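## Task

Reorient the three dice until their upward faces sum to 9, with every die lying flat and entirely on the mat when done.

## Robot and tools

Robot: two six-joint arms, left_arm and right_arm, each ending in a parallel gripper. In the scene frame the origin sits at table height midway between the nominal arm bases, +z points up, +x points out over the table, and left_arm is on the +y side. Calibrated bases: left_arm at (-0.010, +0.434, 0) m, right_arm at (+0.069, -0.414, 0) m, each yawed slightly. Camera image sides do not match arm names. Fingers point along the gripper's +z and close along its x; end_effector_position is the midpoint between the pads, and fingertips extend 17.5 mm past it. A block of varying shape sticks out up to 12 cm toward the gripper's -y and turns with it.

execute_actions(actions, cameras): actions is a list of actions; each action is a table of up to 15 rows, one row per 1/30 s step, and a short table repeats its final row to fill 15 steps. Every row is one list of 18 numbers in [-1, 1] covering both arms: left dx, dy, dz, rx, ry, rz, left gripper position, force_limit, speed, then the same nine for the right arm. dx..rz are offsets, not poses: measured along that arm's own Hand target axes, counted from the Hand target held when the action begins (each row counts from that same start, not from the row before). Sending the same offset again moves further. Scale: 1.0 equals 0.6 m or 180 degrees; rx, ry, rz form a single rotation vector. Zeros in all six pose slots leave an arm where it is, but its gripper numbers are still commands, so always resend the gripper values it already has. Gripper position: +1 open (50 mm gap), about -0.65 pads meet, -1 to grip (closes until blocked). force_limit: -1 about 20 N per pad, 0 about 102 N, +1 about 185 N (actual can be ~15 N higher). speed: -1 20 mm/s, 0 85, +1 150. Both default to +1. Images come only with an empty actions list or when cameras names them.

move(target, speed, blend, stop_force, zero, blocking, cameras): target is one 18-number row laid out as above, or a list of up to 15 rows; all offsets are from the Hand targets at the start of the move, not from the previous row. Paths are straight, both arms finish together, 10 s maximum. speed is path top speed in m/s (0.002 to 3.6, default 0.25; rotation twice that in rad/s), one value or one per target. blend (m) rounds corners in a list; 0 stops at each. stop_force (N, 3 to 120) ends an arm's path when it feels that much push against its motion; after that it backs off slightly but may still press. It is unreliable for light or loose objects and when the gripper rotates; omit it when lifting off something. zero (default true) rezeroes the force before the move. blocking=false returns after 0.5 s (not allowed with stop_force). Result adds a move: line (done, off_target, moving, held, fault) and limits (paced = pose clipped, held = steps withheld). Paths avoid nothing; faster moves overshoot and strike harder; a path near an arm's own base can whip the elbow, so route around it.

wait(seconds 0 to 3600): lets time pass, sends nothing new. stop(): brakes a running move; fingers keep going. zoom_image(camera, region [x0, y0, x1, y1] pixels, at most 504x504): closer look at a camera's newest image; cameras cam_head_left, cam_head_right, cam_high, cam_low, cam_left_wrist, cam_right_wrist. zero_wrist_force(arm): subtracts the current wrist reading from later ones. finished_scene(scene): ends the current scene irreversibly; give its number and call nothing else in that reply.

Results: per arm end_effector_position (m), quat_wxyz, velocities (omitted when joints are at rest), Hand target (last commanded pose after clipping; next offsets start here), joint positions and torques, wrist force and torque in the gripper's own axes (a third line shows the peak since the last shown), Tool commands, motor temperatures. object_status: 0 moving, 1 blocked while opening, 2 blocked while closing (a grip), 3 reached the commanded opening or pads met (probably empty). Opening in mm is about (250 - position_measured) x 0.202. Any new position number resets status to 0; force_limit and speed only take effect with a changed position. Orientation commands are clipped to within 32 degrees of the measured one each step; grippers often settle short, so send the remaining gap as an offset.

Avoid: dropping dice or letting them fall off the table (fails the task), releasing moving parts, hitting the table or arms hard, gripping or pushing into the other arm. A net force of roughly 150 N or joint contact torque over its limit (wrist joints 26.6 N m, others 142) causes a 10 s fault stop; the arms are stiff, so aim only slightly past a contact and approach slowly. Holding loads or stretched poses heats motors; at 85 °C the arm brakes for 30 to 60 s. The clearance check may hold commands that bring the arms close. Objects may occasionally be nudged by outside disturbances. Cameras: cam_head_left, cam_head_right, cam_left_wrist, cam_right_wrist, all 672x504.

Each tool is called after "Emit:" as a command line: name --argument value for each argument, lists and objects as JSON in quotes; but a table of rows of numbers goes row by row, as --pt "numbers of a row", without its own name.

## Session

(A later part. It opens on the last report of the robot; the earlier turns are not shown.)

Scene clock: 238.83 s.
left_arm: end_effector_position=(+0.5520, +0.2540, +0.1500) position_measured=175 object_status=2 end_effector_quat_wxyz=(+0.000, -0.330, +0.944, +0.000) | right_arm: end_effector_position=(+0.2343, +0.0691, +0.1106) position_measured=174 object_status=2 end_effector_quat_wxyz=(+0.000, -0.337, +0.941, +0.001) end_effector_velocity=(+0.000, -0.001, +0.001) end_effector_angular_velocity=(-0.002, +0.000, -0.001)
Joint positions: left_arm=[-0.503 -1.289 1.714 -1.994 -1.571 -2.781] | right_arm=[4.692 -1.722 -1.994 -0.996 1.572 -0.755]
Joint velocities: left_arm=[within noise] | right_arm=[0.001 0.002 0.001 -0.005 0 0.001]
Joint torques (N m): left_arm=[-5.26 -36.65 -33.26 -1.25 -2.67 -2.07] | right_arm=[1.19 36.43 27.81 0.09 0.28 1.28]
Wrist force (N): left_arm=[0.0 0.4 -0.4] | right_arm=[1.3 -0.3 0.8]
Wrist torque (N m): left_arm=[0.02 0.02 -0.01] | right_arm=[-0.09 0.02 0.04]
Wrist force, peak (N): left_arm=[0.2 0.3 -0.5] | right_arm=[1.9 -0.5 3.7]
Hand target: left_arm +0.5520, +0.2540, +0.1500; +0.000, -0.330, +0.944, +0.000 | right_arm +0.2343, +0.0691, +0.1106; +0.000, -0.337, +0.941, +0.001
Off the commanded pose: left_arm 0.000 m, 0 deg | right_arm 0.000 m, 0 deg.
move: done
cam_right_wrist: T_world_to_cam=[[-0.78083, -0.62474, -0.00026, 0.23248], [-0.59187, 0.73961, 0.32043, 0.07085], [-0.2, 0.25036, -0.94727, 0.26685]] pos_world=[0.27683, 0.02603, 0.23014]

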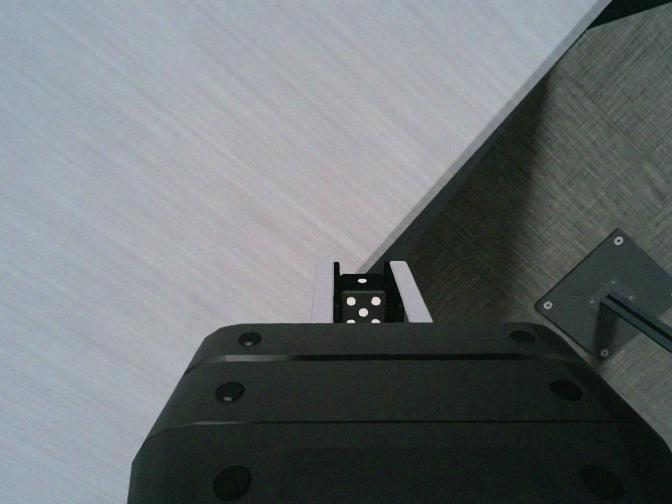

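Emit:
move --pt "0 0 0 0 0 0 -1 -0.9 -0.4 0.0967 -0.6323 0 0 0 0 -1 -0.9 -0.4" --pt "0 0 0 0 0 0 -1 -0.9 -0.4 0.0967 -0.6323 0.1083 0 0 0 -1 -0.9 -0.4" --speed '[0.5,0.2]' --cameras '["cam_right_wrist","cam_head_left"]' --blend '[0.02,0]'

Emit:
zoom_image --camera "cam_head_left" --region '[390, 240, 490, 330]'

Scene clock: 248.13 s.
left_arm: end_effector_position=(+0.5520, +0.2540, +0.1500) position_measured=175 object_status=2 end_effector_quat_wxyz=(+0.000, -0.330, +0.944, +0.000) | right_arm: end_effector_position=(+0.4303, -0.2608, +0.0452) position_measured=174 object_status=2 end_effector_quat_wxyz=(+0.000, -0.337, +0.941, +0.001) end_effector_velocity=(+0.001, +0.001, -0.001) end_effector_angular_velocity=(+0.002, -0.002, +0.000)
Joint positions: left_arm=[-0.503 -1.289 1.714 -1.994 -1.571 -2.781] | right_arm=[3.935 -1.568 -2.381 -0.764 1.572 -1.512]
Joint velocities: left_arm=[within noise] | right_arm=[0 -0.003 -0.001 0.006 0 0]
Joint torques (N m): left_arm=[-5.24 -36.51 -33.97 -1.2 -2.62 -2.05] | right_arm=[-8.19 10.57 13.36 5.76 -1.41 -0.37]
Wrist force (N): left_arm=[0.0 0.0 -0.5] | right_arm=[1.7 -0.5 0.6]
Wrist torque (N m): left_arm=[-0.03 0.02 -0.01] | right_arm=[-0.13 -0.05 0.12]
Wrist force, peak (N): left_arm=[0.2 0.1 -0.6] | right_arm=[2.4 -6.0 -0.5]
Hand target: left_arm +0.5520, +0.2540, +0.1500; +0.000, -0.330, +0.944, +0.000 | right_arm +0.4303, -0.2608, +0.0451; +0.000, -0.337, +0.941, +0.001
Off the commanded pose: left_arm 0.000 m, 0 deg | right_arm 0.000 m, 0 deg.
move: done
cam_right_wrist: T_world_to_cam=[[-0.78075, -0.62484, -0.00015, 0.17933], [-0.59194, 0.73957, 0.32039, 0.45181], [-0.20008, 0.25023, -0.94729, 0.32679]] pos_world=[0.47283, -0.30387, 0.16484]
Images, in order (width x height): cam_head_left 672x504, cam_right_wrist 672x504.

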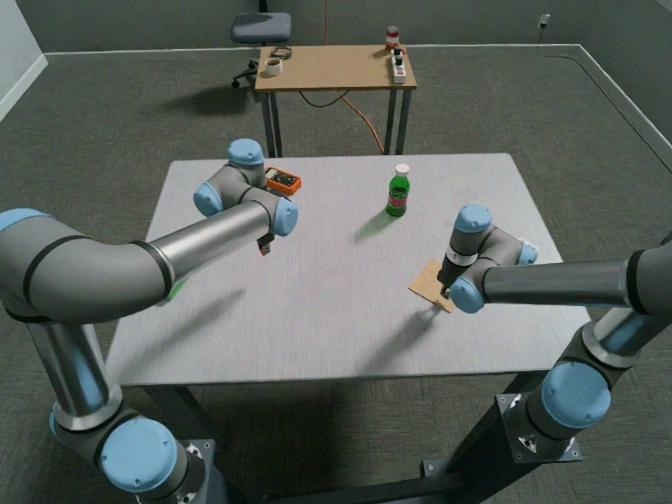

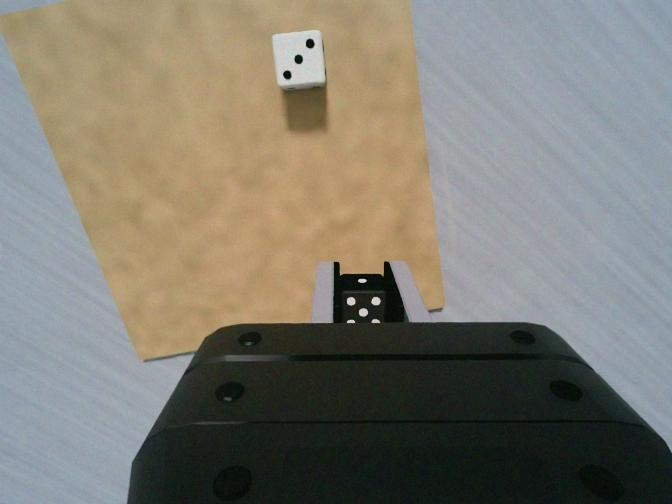

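Scaled by 5.040 from the camera's image (finer frame: 960x720).

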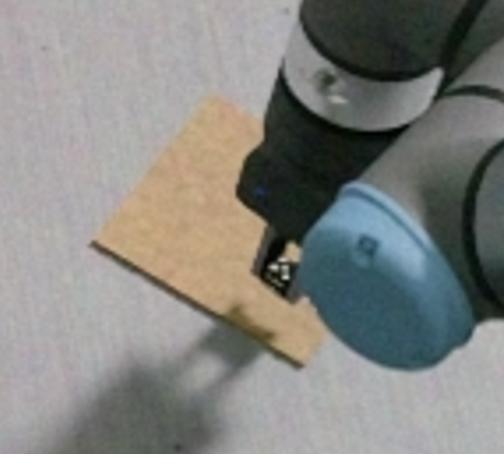

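Emit:
move --target '[0,0,0,0,0,0,-1,-0.9,-0.4,-0.0037,-0.0138,0.0167,0,0,0,-1,-0.9,-0.4]' --speed 0.08

Emit:
move --target '[0,0,0,0,0,0,-1,-0.9,-0.4,0,0,0.035,0,0,0,-1,-0.9,-0.4]' --speed 0.01 --stop_force 4

Scene clock: 257.17 s.
left_arm: end_effector_position=(+0.5520, +0.2540, +0.1500) position_measured=175 object_status=2 end_effector_quat_wxyz=(+0.000, -0.330, +0.944, +0.000) | right_arm: end_effector_position=(+0.4372, -0.2658, +0.0351) position_measured=174 object_status=2 end_effector_quat_wxyz=(+0.000, -0.337, +0.941, +0.001)
Joint positions: left_arm=[-0.503 -1.289 1.714 -1.994 -1.571 -2.781] | right_arm=[3.913 -1.604 -2.381 -0.728 1.572 -1.534]
Joint torques (N m): left_arm=[-5.04 -36 -33.71 -1.13 -2.6 -1.99] | right_arm=[-1.65 11.13 25.2 3.03 -0.94 -0.39]
Wrist force (N): left_arm=[0.1 0.1 -0.3] | right_arm=[1.7 -0.4 1.0]
Wrist torque (N m): left_arm=[-0.03 0.00 -0.02] | right_arm=[-0.11 -0.06 -0.08]
Wrist force, peak (N): left_arm=[-0.1 0.0 -0.6] | right_arm=[1.3 -1.5 1.7]
Hand target: left_arm +0.5520, +0.2540, +0.1500; +0.000, -0.330, +0.944, +0.000 | right_arm +0.4373, -0.2658, +0.0351; +0.000, -0.337, +0.941, +0.001
Off the commanded pose: left_arm 0.000 m, 0 deg | right_arm 0.000 m, 0 deg.
move: done

Scene clock: 259.20 s.
left_arm: end_effector_position=(+0.5520, +0.2540, +0.1500) position_measured=175 object_status=2 end_effector_quat_wxyz=(+0.000, -0.330, +0.944, +0.000) | right_arm: end_effector_position=(+0.4373, -0.2658, +0.0241) position_measured=174 object_status=2 end_effector_quat_wxyz=(+0.000, -0.337, +0.941, +0.001)
Joint positions: left_arm=[-0.503 -1.289 1.714 -1.994 -1.571 -2.781] | right_arm=[3.913 -1.633 -2.394 -0.686 1.572 -1.535]
Joint torques (N m): left_arm=[-4.95 -35.13 -34.08 -1.29 -2.58 -1.98] | right_arm=[-2.4 25.71 21.92 0.01 -0.59 -0.07]
Wrist force (N): left_arm=[0.0 0.0 -0.5] | right_arm=[3.1 -0.5 -4.9]
Wrist torque (N m): left_arm=[-0.04 0.01 -0.01] | right_arm=[-0.12 0.05 -0.08]
Wrist force, peak (N): left_arm=[-0.1 0.3 -0.5] | right_arm=[13.1 -0.6 -27.9]
Hand target: left_arm +0.5520, +0.2540, +0.1500; +0.000, -0.330, +0.944, +0.000 | right_arm +0.4373, -0.2658, +0.0241; +0.000, -0.337, +0.941, +0.001 (not the last commanded pose)
Off the commanded pose: left_arm 0.000 m, 0 deg | right_arm 0.010 m, 0 deg.
move: contact (right_arm)

Emit:
move --pt "0 0 0 0 0 0 -1 -0.9 -0.4 0 0 0 0 0 0 0.5 -0.9 -0.9" --pt "0 0 0 0 0 0 -1 -0.9 -0.4 0 0 -0.2 0 0 0 0.5 -0.9 -0.9" --pt "0 0 0 0 0 0 -1 -0.9 -0.4 0.367 0.117 -0.33 0 0 0 0.5 -0.9 -0.9" --pt "0.547 -0.4675 -0.083 0 0 0 -1 -0.9 -0.4 0.367 0.117 -0.33 0 0 0 0.5 -0.9 -0.9" --speed '[0.2,0.2,0.5,0.5]' --blend '[0,0.02,0.02,0]' --cameras '["all"]'

Emit:
zoom_image --camera "cam_head_right" --region '[410, 240, 510, 330]'

Emit:
zoom_image --camera "cam_left_wrist" --region '[200, 100, 500, 330]'

Scene clock: 273.97 s.
left_arm: end_effector_position=(+0.4701, -0.1699, +0.1996) position_measured=175 object_status=2 end_effector_quat_wxyz=(+0.000, -0.330, +0.944, +0.000) end_effector_velocity=(+0.000, -0.001, +0.001) end_effector_angular_velocity=(-0.001, +0.000, -0.001) | right_arm: end_effector_position=(+0.2228, -0.3515, +0.2223) position_measured=78 object_status=3 end_effector_quat_wxyz=(+0.000, -0.337, +0.941, +0.001)
Joint positions: left_arm=[-1.038 -0.884 0.966 -1.652 -1.571 -3.316] | right_arm=[4.501 -0.494 -2.344 -1.874 1.572 -0.946]
Joint velocities: left_arm=[-0.001 0.002 -0.005 0.002 0 0] | right_arm=[within noise]
Joint torques (N m): left_arm=[-5.67 -42.07 -36.09 -2.18 -2.84 -0.67] | right_arm=[8.18 -6.16 31.65 0.05 -1.71 1.63]
Wrist force (N): left_arm=[0.0 0.0 -0.3] | right_arm=[1.1 -0.3 0.6]
Wrist torque (N m): left_arm=[-0.06 0.03 -0.20] | right_arm=[-0.09 0.08 -0.02]
Wrist force, peak (N): left_arm=[-3.4 3.4 0.1] | right_arm=[3.0 -0.5 -5.0]
Hand target: left_arm +0.4701, -0.1699, +0.1995; +0.000, -0.330, +0.944, +0.000 | right_arm +0.2228, -0.3515, +0.2223; +0.000, -0.337, +0.941, +0.001
Off the commanded pose: left_arm 0.000 m, 0 deg | right_arm 0.000 m, 0 deg.
move: done
cam_left_wrist: T_world_to_cam=[[-0.77922, -0.62663, -0.01245, 0.27591], [-0.59288, 0.73051, 0.3389, 0.35503], [-0.20326, 0.27146, -0.94074, 0.4623]] pos_world=[0.51945, -0.21196, 0.31802]
cam_right_wrist: T_world_to_cam=[[-0.78077, -0.62482, -0.00023, -0.03929], [-0.59195, 0.73958, 0.32033, 0.33938], [-0.19998, 0.25024, -0.9473, 0.47563]] pos_world=[0.26533, -0.39457, 0.34184]

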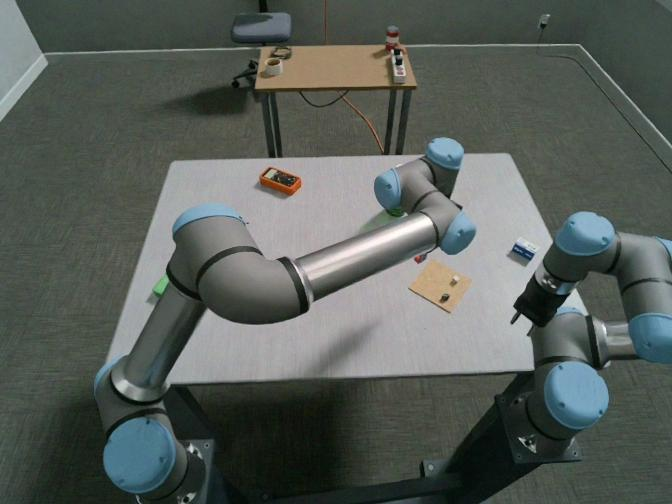

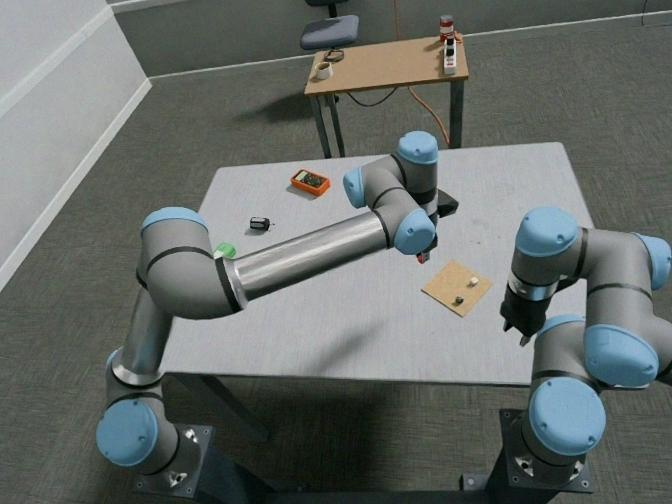

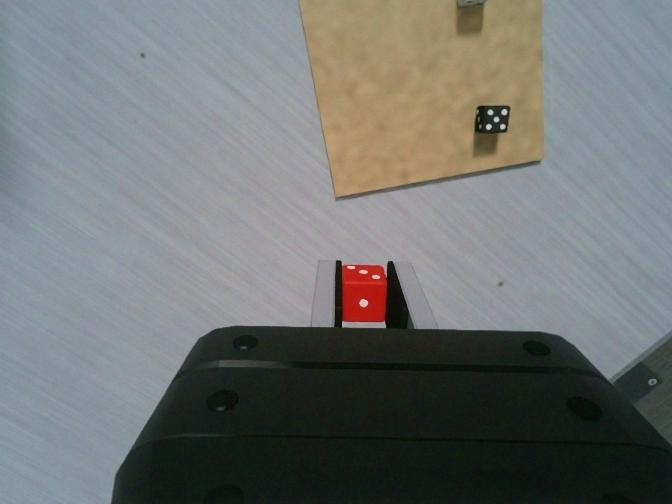

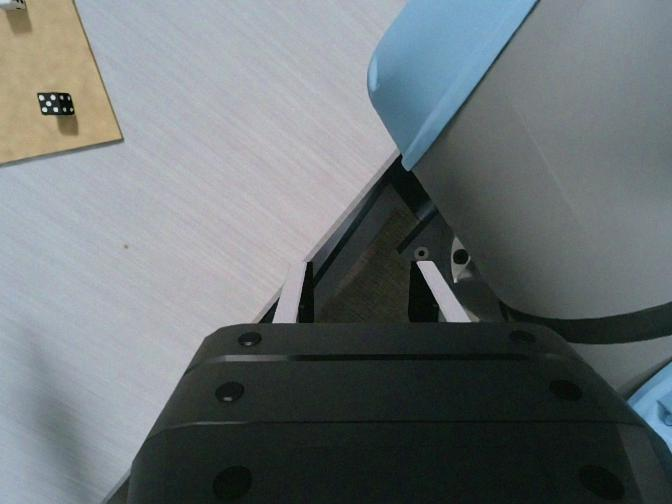

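Scaled by 5.040 from the camera's image (finer frame: 960x720).

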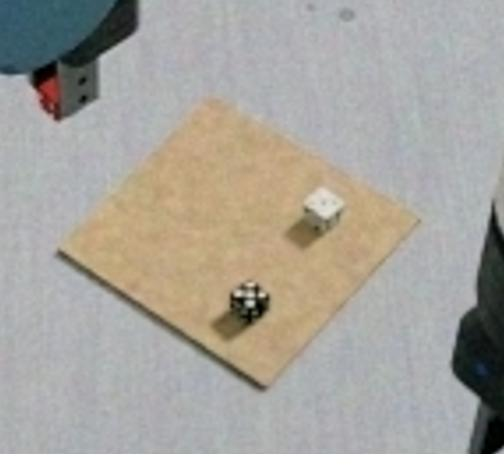

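Scaled by 1.680 from the camera's image (finer frame: 960x720).

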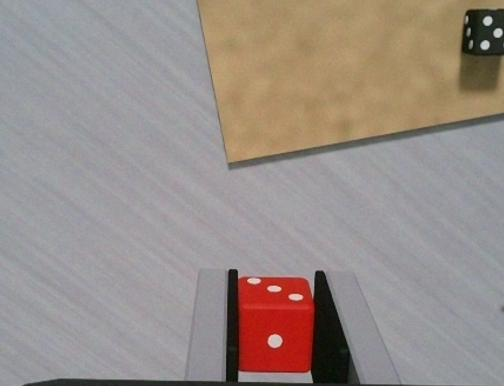

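Emit:
move --target '[0.0187,-0.0768,0.1743,0,0,0,-1,-0.9,-0.4,0,0,0,0,0,0,0.5,-0.9,-0.9]' --speed 0.25 --cameras '["cam_left_wrist","cam_head_right"]'

Emit:
zoom_image --camera "cam_head_right" --region '[410, 240, 510, 330]'

Scene clock: 288.63 s.
left_arm: end_effector_position=(+0.4899, -0.2129, +0.0951) position_measured=175 object_status=2 end_effector_quat_wxyz=(+0.000, -0.330, +0.944, +0.000) | right_arm: end_effector_position=(+0.2228, -0.3515, +0.2223) position_measured=78 object_status=3 end_effector_quat_wxyz=(+0.000, -0.337, +0.941, +0.001)
Joint positions: left_arm=[-1.042 -0.704 0.919 -1.784 -1.571 -3.32] | right_arm=[4.501 -0.494 -2.344 -1.874 1.572 -0.946]
Joint torques (N m): left_arm=[6.13 -48.59 -18.17 -4.07 -2.44 0.44] | right_arm=[7.64 -5.8 30.8 0.18 -1.77 1.61]
Wrist force (N): left_arm=[-0.1 0.3 -0.4] | right_arm=[1.4 -0.2 0.3]
Wrist torque (N m): left_arm=[-0.01 0.05 -0.03] | right_arm=[-0.08 0.04 -0.02]
Wrist force, peak (N): left_arm=[-0.5 2.0 -3.7] | right_arm=[1.6 -0.2 0.4]
Hand target: left_arm +0.4899, -0.2129, +0.0949; +0.000, -0.330, +0.944, +0.000 | right_arm +0.2228, -0.3515, +0.2223; +0.000, -0.337, +0.941, +0.001
Off the commanded pose: left_arm 0.000 m, 0 deg | right_arm 0.000 m, 0 deg.
move: done
cam_left_wrist: T_world_to_cam=[[-0.77916, -0.6267, -0.0124, 0.26297], [-0.59291, 0.73045, 0.33895, 0.43367], [-0.20336, 0.27145, -0.94072, 0.37976]] pos_world=[0.53925, -0.25506, 0.21352]
Images, in order (width x height): cam_head_right 672x504, cam_left_wrist 672x504.

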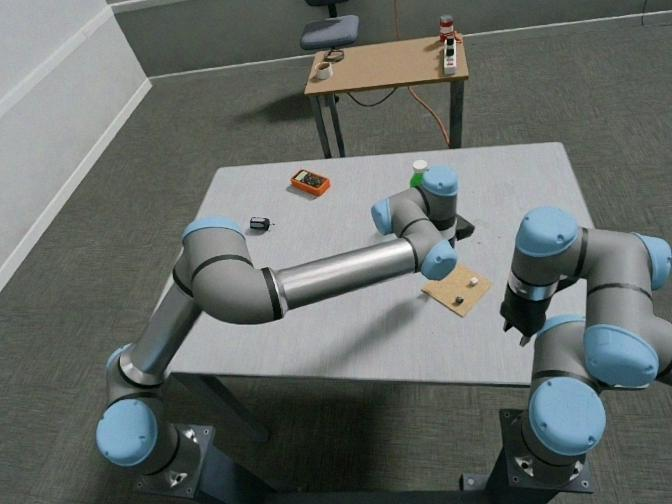

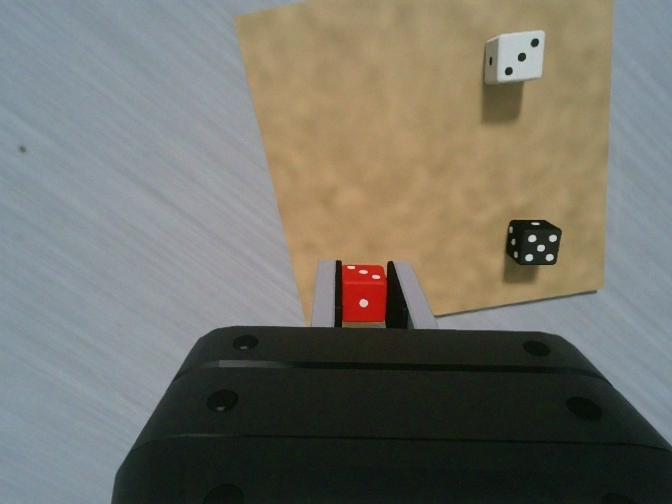

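Scaled by 5.040 from the camera's image (finer frame: 960x720).

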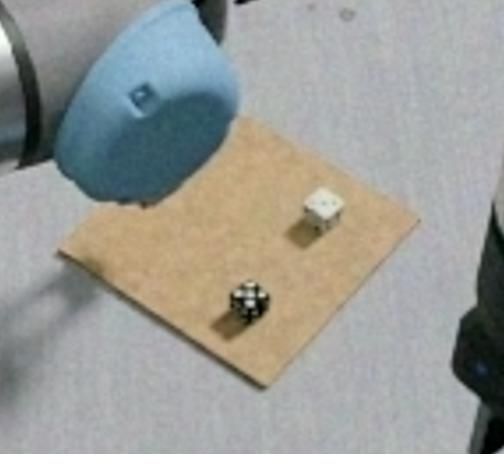

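Emit:
move --target '[0,-0.01,0.025,0,0,0,-1,-0.9,-0.4,0,0,0,0,0,0,0.5,-0.9,-0.9]' --speed 0.08

Emit:
move --target '[0,0,0.06,0,0,0,-1,-0.9,-0.4,0,0,0,0,0,0,0.5,-0.9,-0.9]' --speed 0.01 --stop_force 4 --cameras '["cam_left_wrist"]'

Scene clock: 294.93 s.
left_arm: end_effector_position=(+0.4937, -0.2176, +0.0800) position_measured=175 object_status=2 end_effector_quat_wxyz=(+0.000, -0.330, +0.944, +0.000) | right_arm: end_effector_position=(+0.2228, -0.3515, +0.2223) position_measured=78 object_status=3 end_effector_quat_wxyz=(+0.000, -0.337, +0.941, +0.001)
Joint positions: left_arm=[-1.04 -0.677 0.907 -1.8 -1.571 -3.319] | right_arm=[4.501 -0.494 -2.344 -1.874 1.572 -0.946]
Joint torques (N m): left_arm=[0.44 -66.27 -15.61 -1.17 -2.6 1.56] | right_arm=[8.08 -6.01 30.06 0.11 -1.75 1.66]
Wrist force (N): left_arm=[-0.3 0.3 -0.6] | right_arm=[1.1 -0.3 0.3]
Wrist torque (N m): left_arm=[-0.01 0.08 -0.20] | right_arm=[-0.10 0.07 -0.02]
Wrist force, peak (N): left_arm=[-0.3 1.0 -1.2] | right_arm=[1.4 -0.4 0.6]
Hand target: left_arm +0.4936, -0.2176, +0.0799; +0.000, -0.330, +0.944, +0.000 | right_arm +0.2228, -0.3515, +0.2223; +0.000, -0.337, +0.941, +0.001
Off the commanded pose: left_arm 0.000 m, 0 deg | right_arm 0.000 m, 0 deg.
move: done

Scene clock: 298.03 s.
left_arm: end_effector_position=(+0.4936, -0.2176, +0.0605) position_measured=175 object_status=2 end_effector_quat_wxyz=(+0.000, -0.330, +0.944, +0.001) | right_arm: end_effector_position=(+0.2228, -0.3515, +0.2223) position_measured=78 object_status=3 end_effector_quat_wxyz=(+0.000, -0.337, +0.941, +0.001)
Joint positions: left_arm=[-1.041 -0.663 0.931 -1.839 -1.571 -3.319] | right_arm=[4.501 -0.494 -2.344 -1.874 1.572 -0.946]
Joint torques (N m): left_arm=[-5.47 -64.76 -35.22 -1.44 -2.59 -1.88] | right_arm=[7.94 -7.78 31.28 0.18 -1.81 1.58]
Wrist force (N): left_arm=[-0.5 0.8 -3.7] | right_arm=[1.1 -0.2 0.4]
Wrist torque (N m): left_arm=[-0.05 0.03 -0.21] | right_arm=[-0.07 0.08 -0.02]
Wrist force, peak (N): left_arm=[-0.7 2.8 -11.5] | right_arm=[1.6 -0.2 0.5]
Hand target: left_arm +0.4936, -0.2176, +0.0605; +0.000, -0.330, +0.944, +0.001 (not the last commanded pose) | right_arm +0.2228, -0.3515, +0.2223; +0.000, -0.337, +0.941, +0.001
Off the commanded pose: left_arm 0.017 m, 0 deg | right_arm 0.000 m, 0 deg.
move: contact (left_arm)
cam_left_wrist: T_world_to_cam=[[-0.77916, -0.6267, -0.01239, 0.26254], [-0.59288, 0.73042, 0.33908, 0.4509], [-0.20345, 0.27154, -0.94068, 0.34928]] pos_world=[0.54295, -0.25966, 0.17892]

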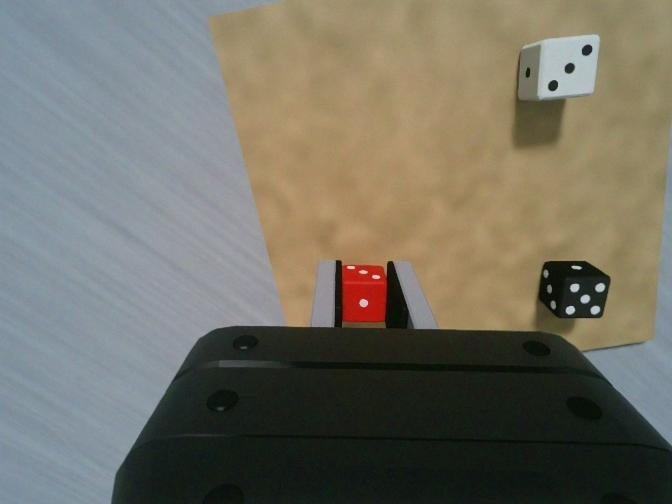

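Emit:
move --pt "0 0 0 0 0 0 -0.05 -0.9 -0.9 0 0 0 0 0 0 0.5 -0.9 -0.9" --pt "0 0 -0.15 0 0 0 -0.05 -0.9 -0.9 0 0 0 0 0 0 0.5 -0.9 -0.9" --pt "-0.15 0.25 -0.2 0 0 0 -0.05 -0.9 -0.9 0 0 0 0 0 0 0.5 -0.9 -0.9" --speed '[0.2,0.15,0.4]' --blend '[0,0.02,0]' --cameras '["all"]'

Emit:
zoom_image --camera "cam_head_right" --region '[410, 240, 510, 330]'

Emit:
zoom_image --camera "cam_head_left" --region '[390, 240, 490, 330]'

Scene clock: 305.73 s.
left_arm: end_effector_position=(+0.4707, -0.0444, +0.1806) position_measured=160 object_status=3 end_effector_quat_wxyz=(+0.000, -0.330, +0.944, +0.001) end_effector_velocity=(-0.001, +0.002, +0.000) end_effector_angular_velocity=(+0.002, +0.001, +0.001) | right_arm: end_effector_position=(+0.2228, -0.3515, +0.2223) position_measured=78 object_status=3 end_effector_quat_wxyz=(+0.000, -0.337, +0.941, +0.001)
Joint positions: left_arm=[-0.946 -1.114 1.383 -1.838 -1.571 -3.224] | right_arm=[4.501 -0.494 -2.344 -1.874 1.572 -0.946]
Joint velocities: left_arm=[0 -0.003 0.005 0.001 0 0] | right_arm=[within noise]
Joint torques (N m): left_arm=[5.54 -51.94 -17.14 -2.13 2.18 -1.29] | right_arm=[8.22 -7.59 30.92 0.31 -1.85 1.63]
Wrist force (N): left_arm=[-0.3 0.1 -0.3] | right_arm=[1.2 -0.1 0.4]
Wrist torque (N m): left_arm=[-0.02 0.10 -0.02] | right_arm=[-0.06 0.06 -0.01]
Wrist force, peak (N): left_arm=[-2.2 4.4 -1.0] | right_arm=[1.6 -0.3 0.4]
Hand target: left_arm +0.4707, -0.0443, +0.1806; +0.000, -0.330, +0.944, +0.001 | right_arm +0.2228, -0.3515, +0.2223; +0.000, -0.337, +0.941, +0.001
Off the commanded pose: left_arm 0.000 m, 0 deg | right_arm 0.000 m, 0 deg.
move: done
cam_left_wrist: T_world_to_cam=[[-0.77918, -0.62668, -0.01246, 0.35476], [-0.5929, 0.73044, 0.33902, 0.27008], [-0.20336, 0.27155, -0.9407, 0.41061]] pos_world=[0.52005, -0.08646, 0.29912]
cam_right_wrist: T_world_to_cam=[[-0.78077, -0.62482, -0.00023, -0.03929], [-0.59195, 0.73958, 0.32033, 0.33938], [-0.19998, 0.25024, -0.9473, 0.47563]] pos_world=[0.26533, -0.39457, 0.34184]

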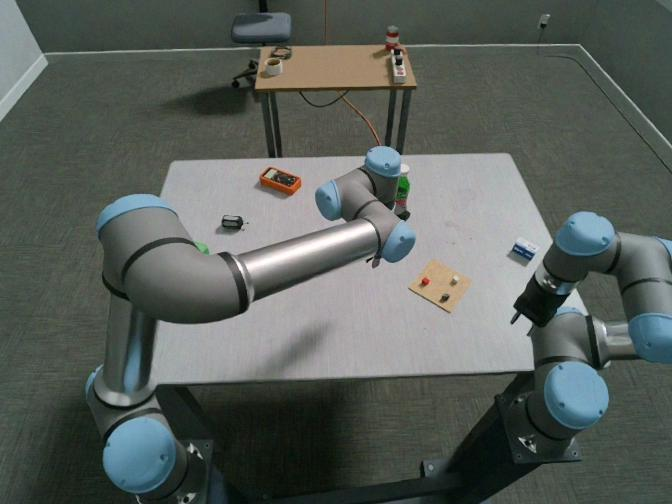

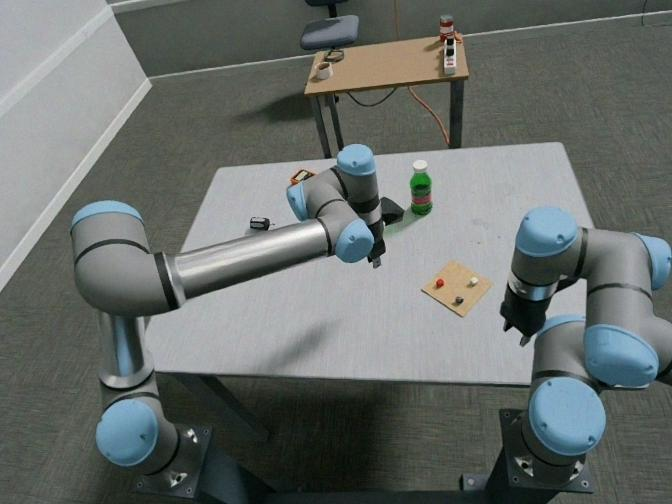

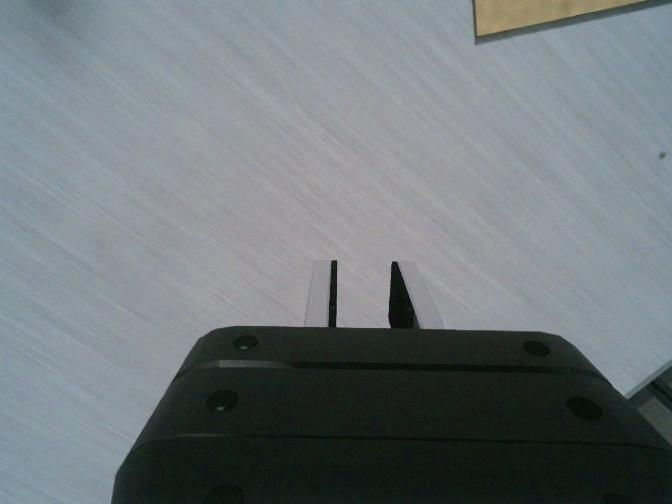

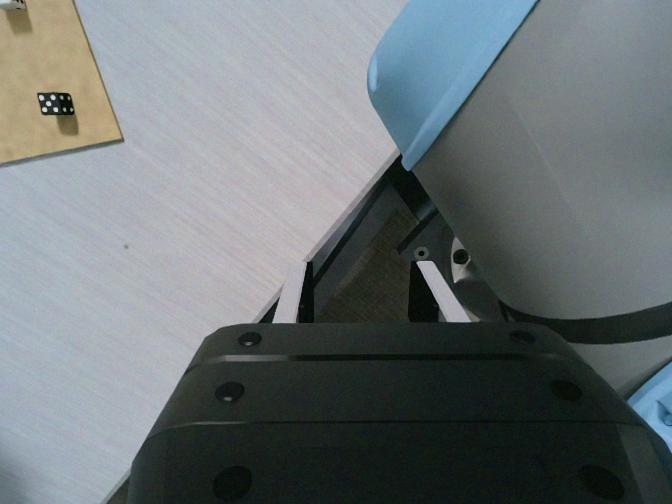

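Scaled by 5.040 from the camera's image (finer frame: 960x720).

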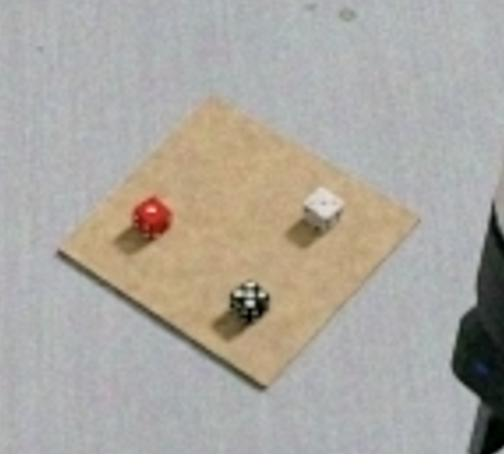

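Scaled by 5.040 from the camera's image (finer frame: 960x720).

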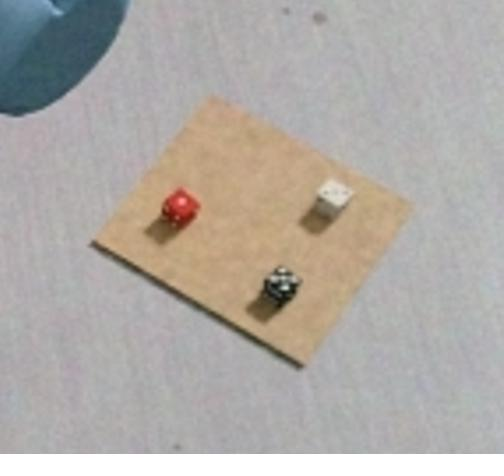

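All three dice are on the mat and sitting flat: 1 + 3 + 5 = 9.

Emit:
finished_scene --scene 2

The scene is finished: the task was done.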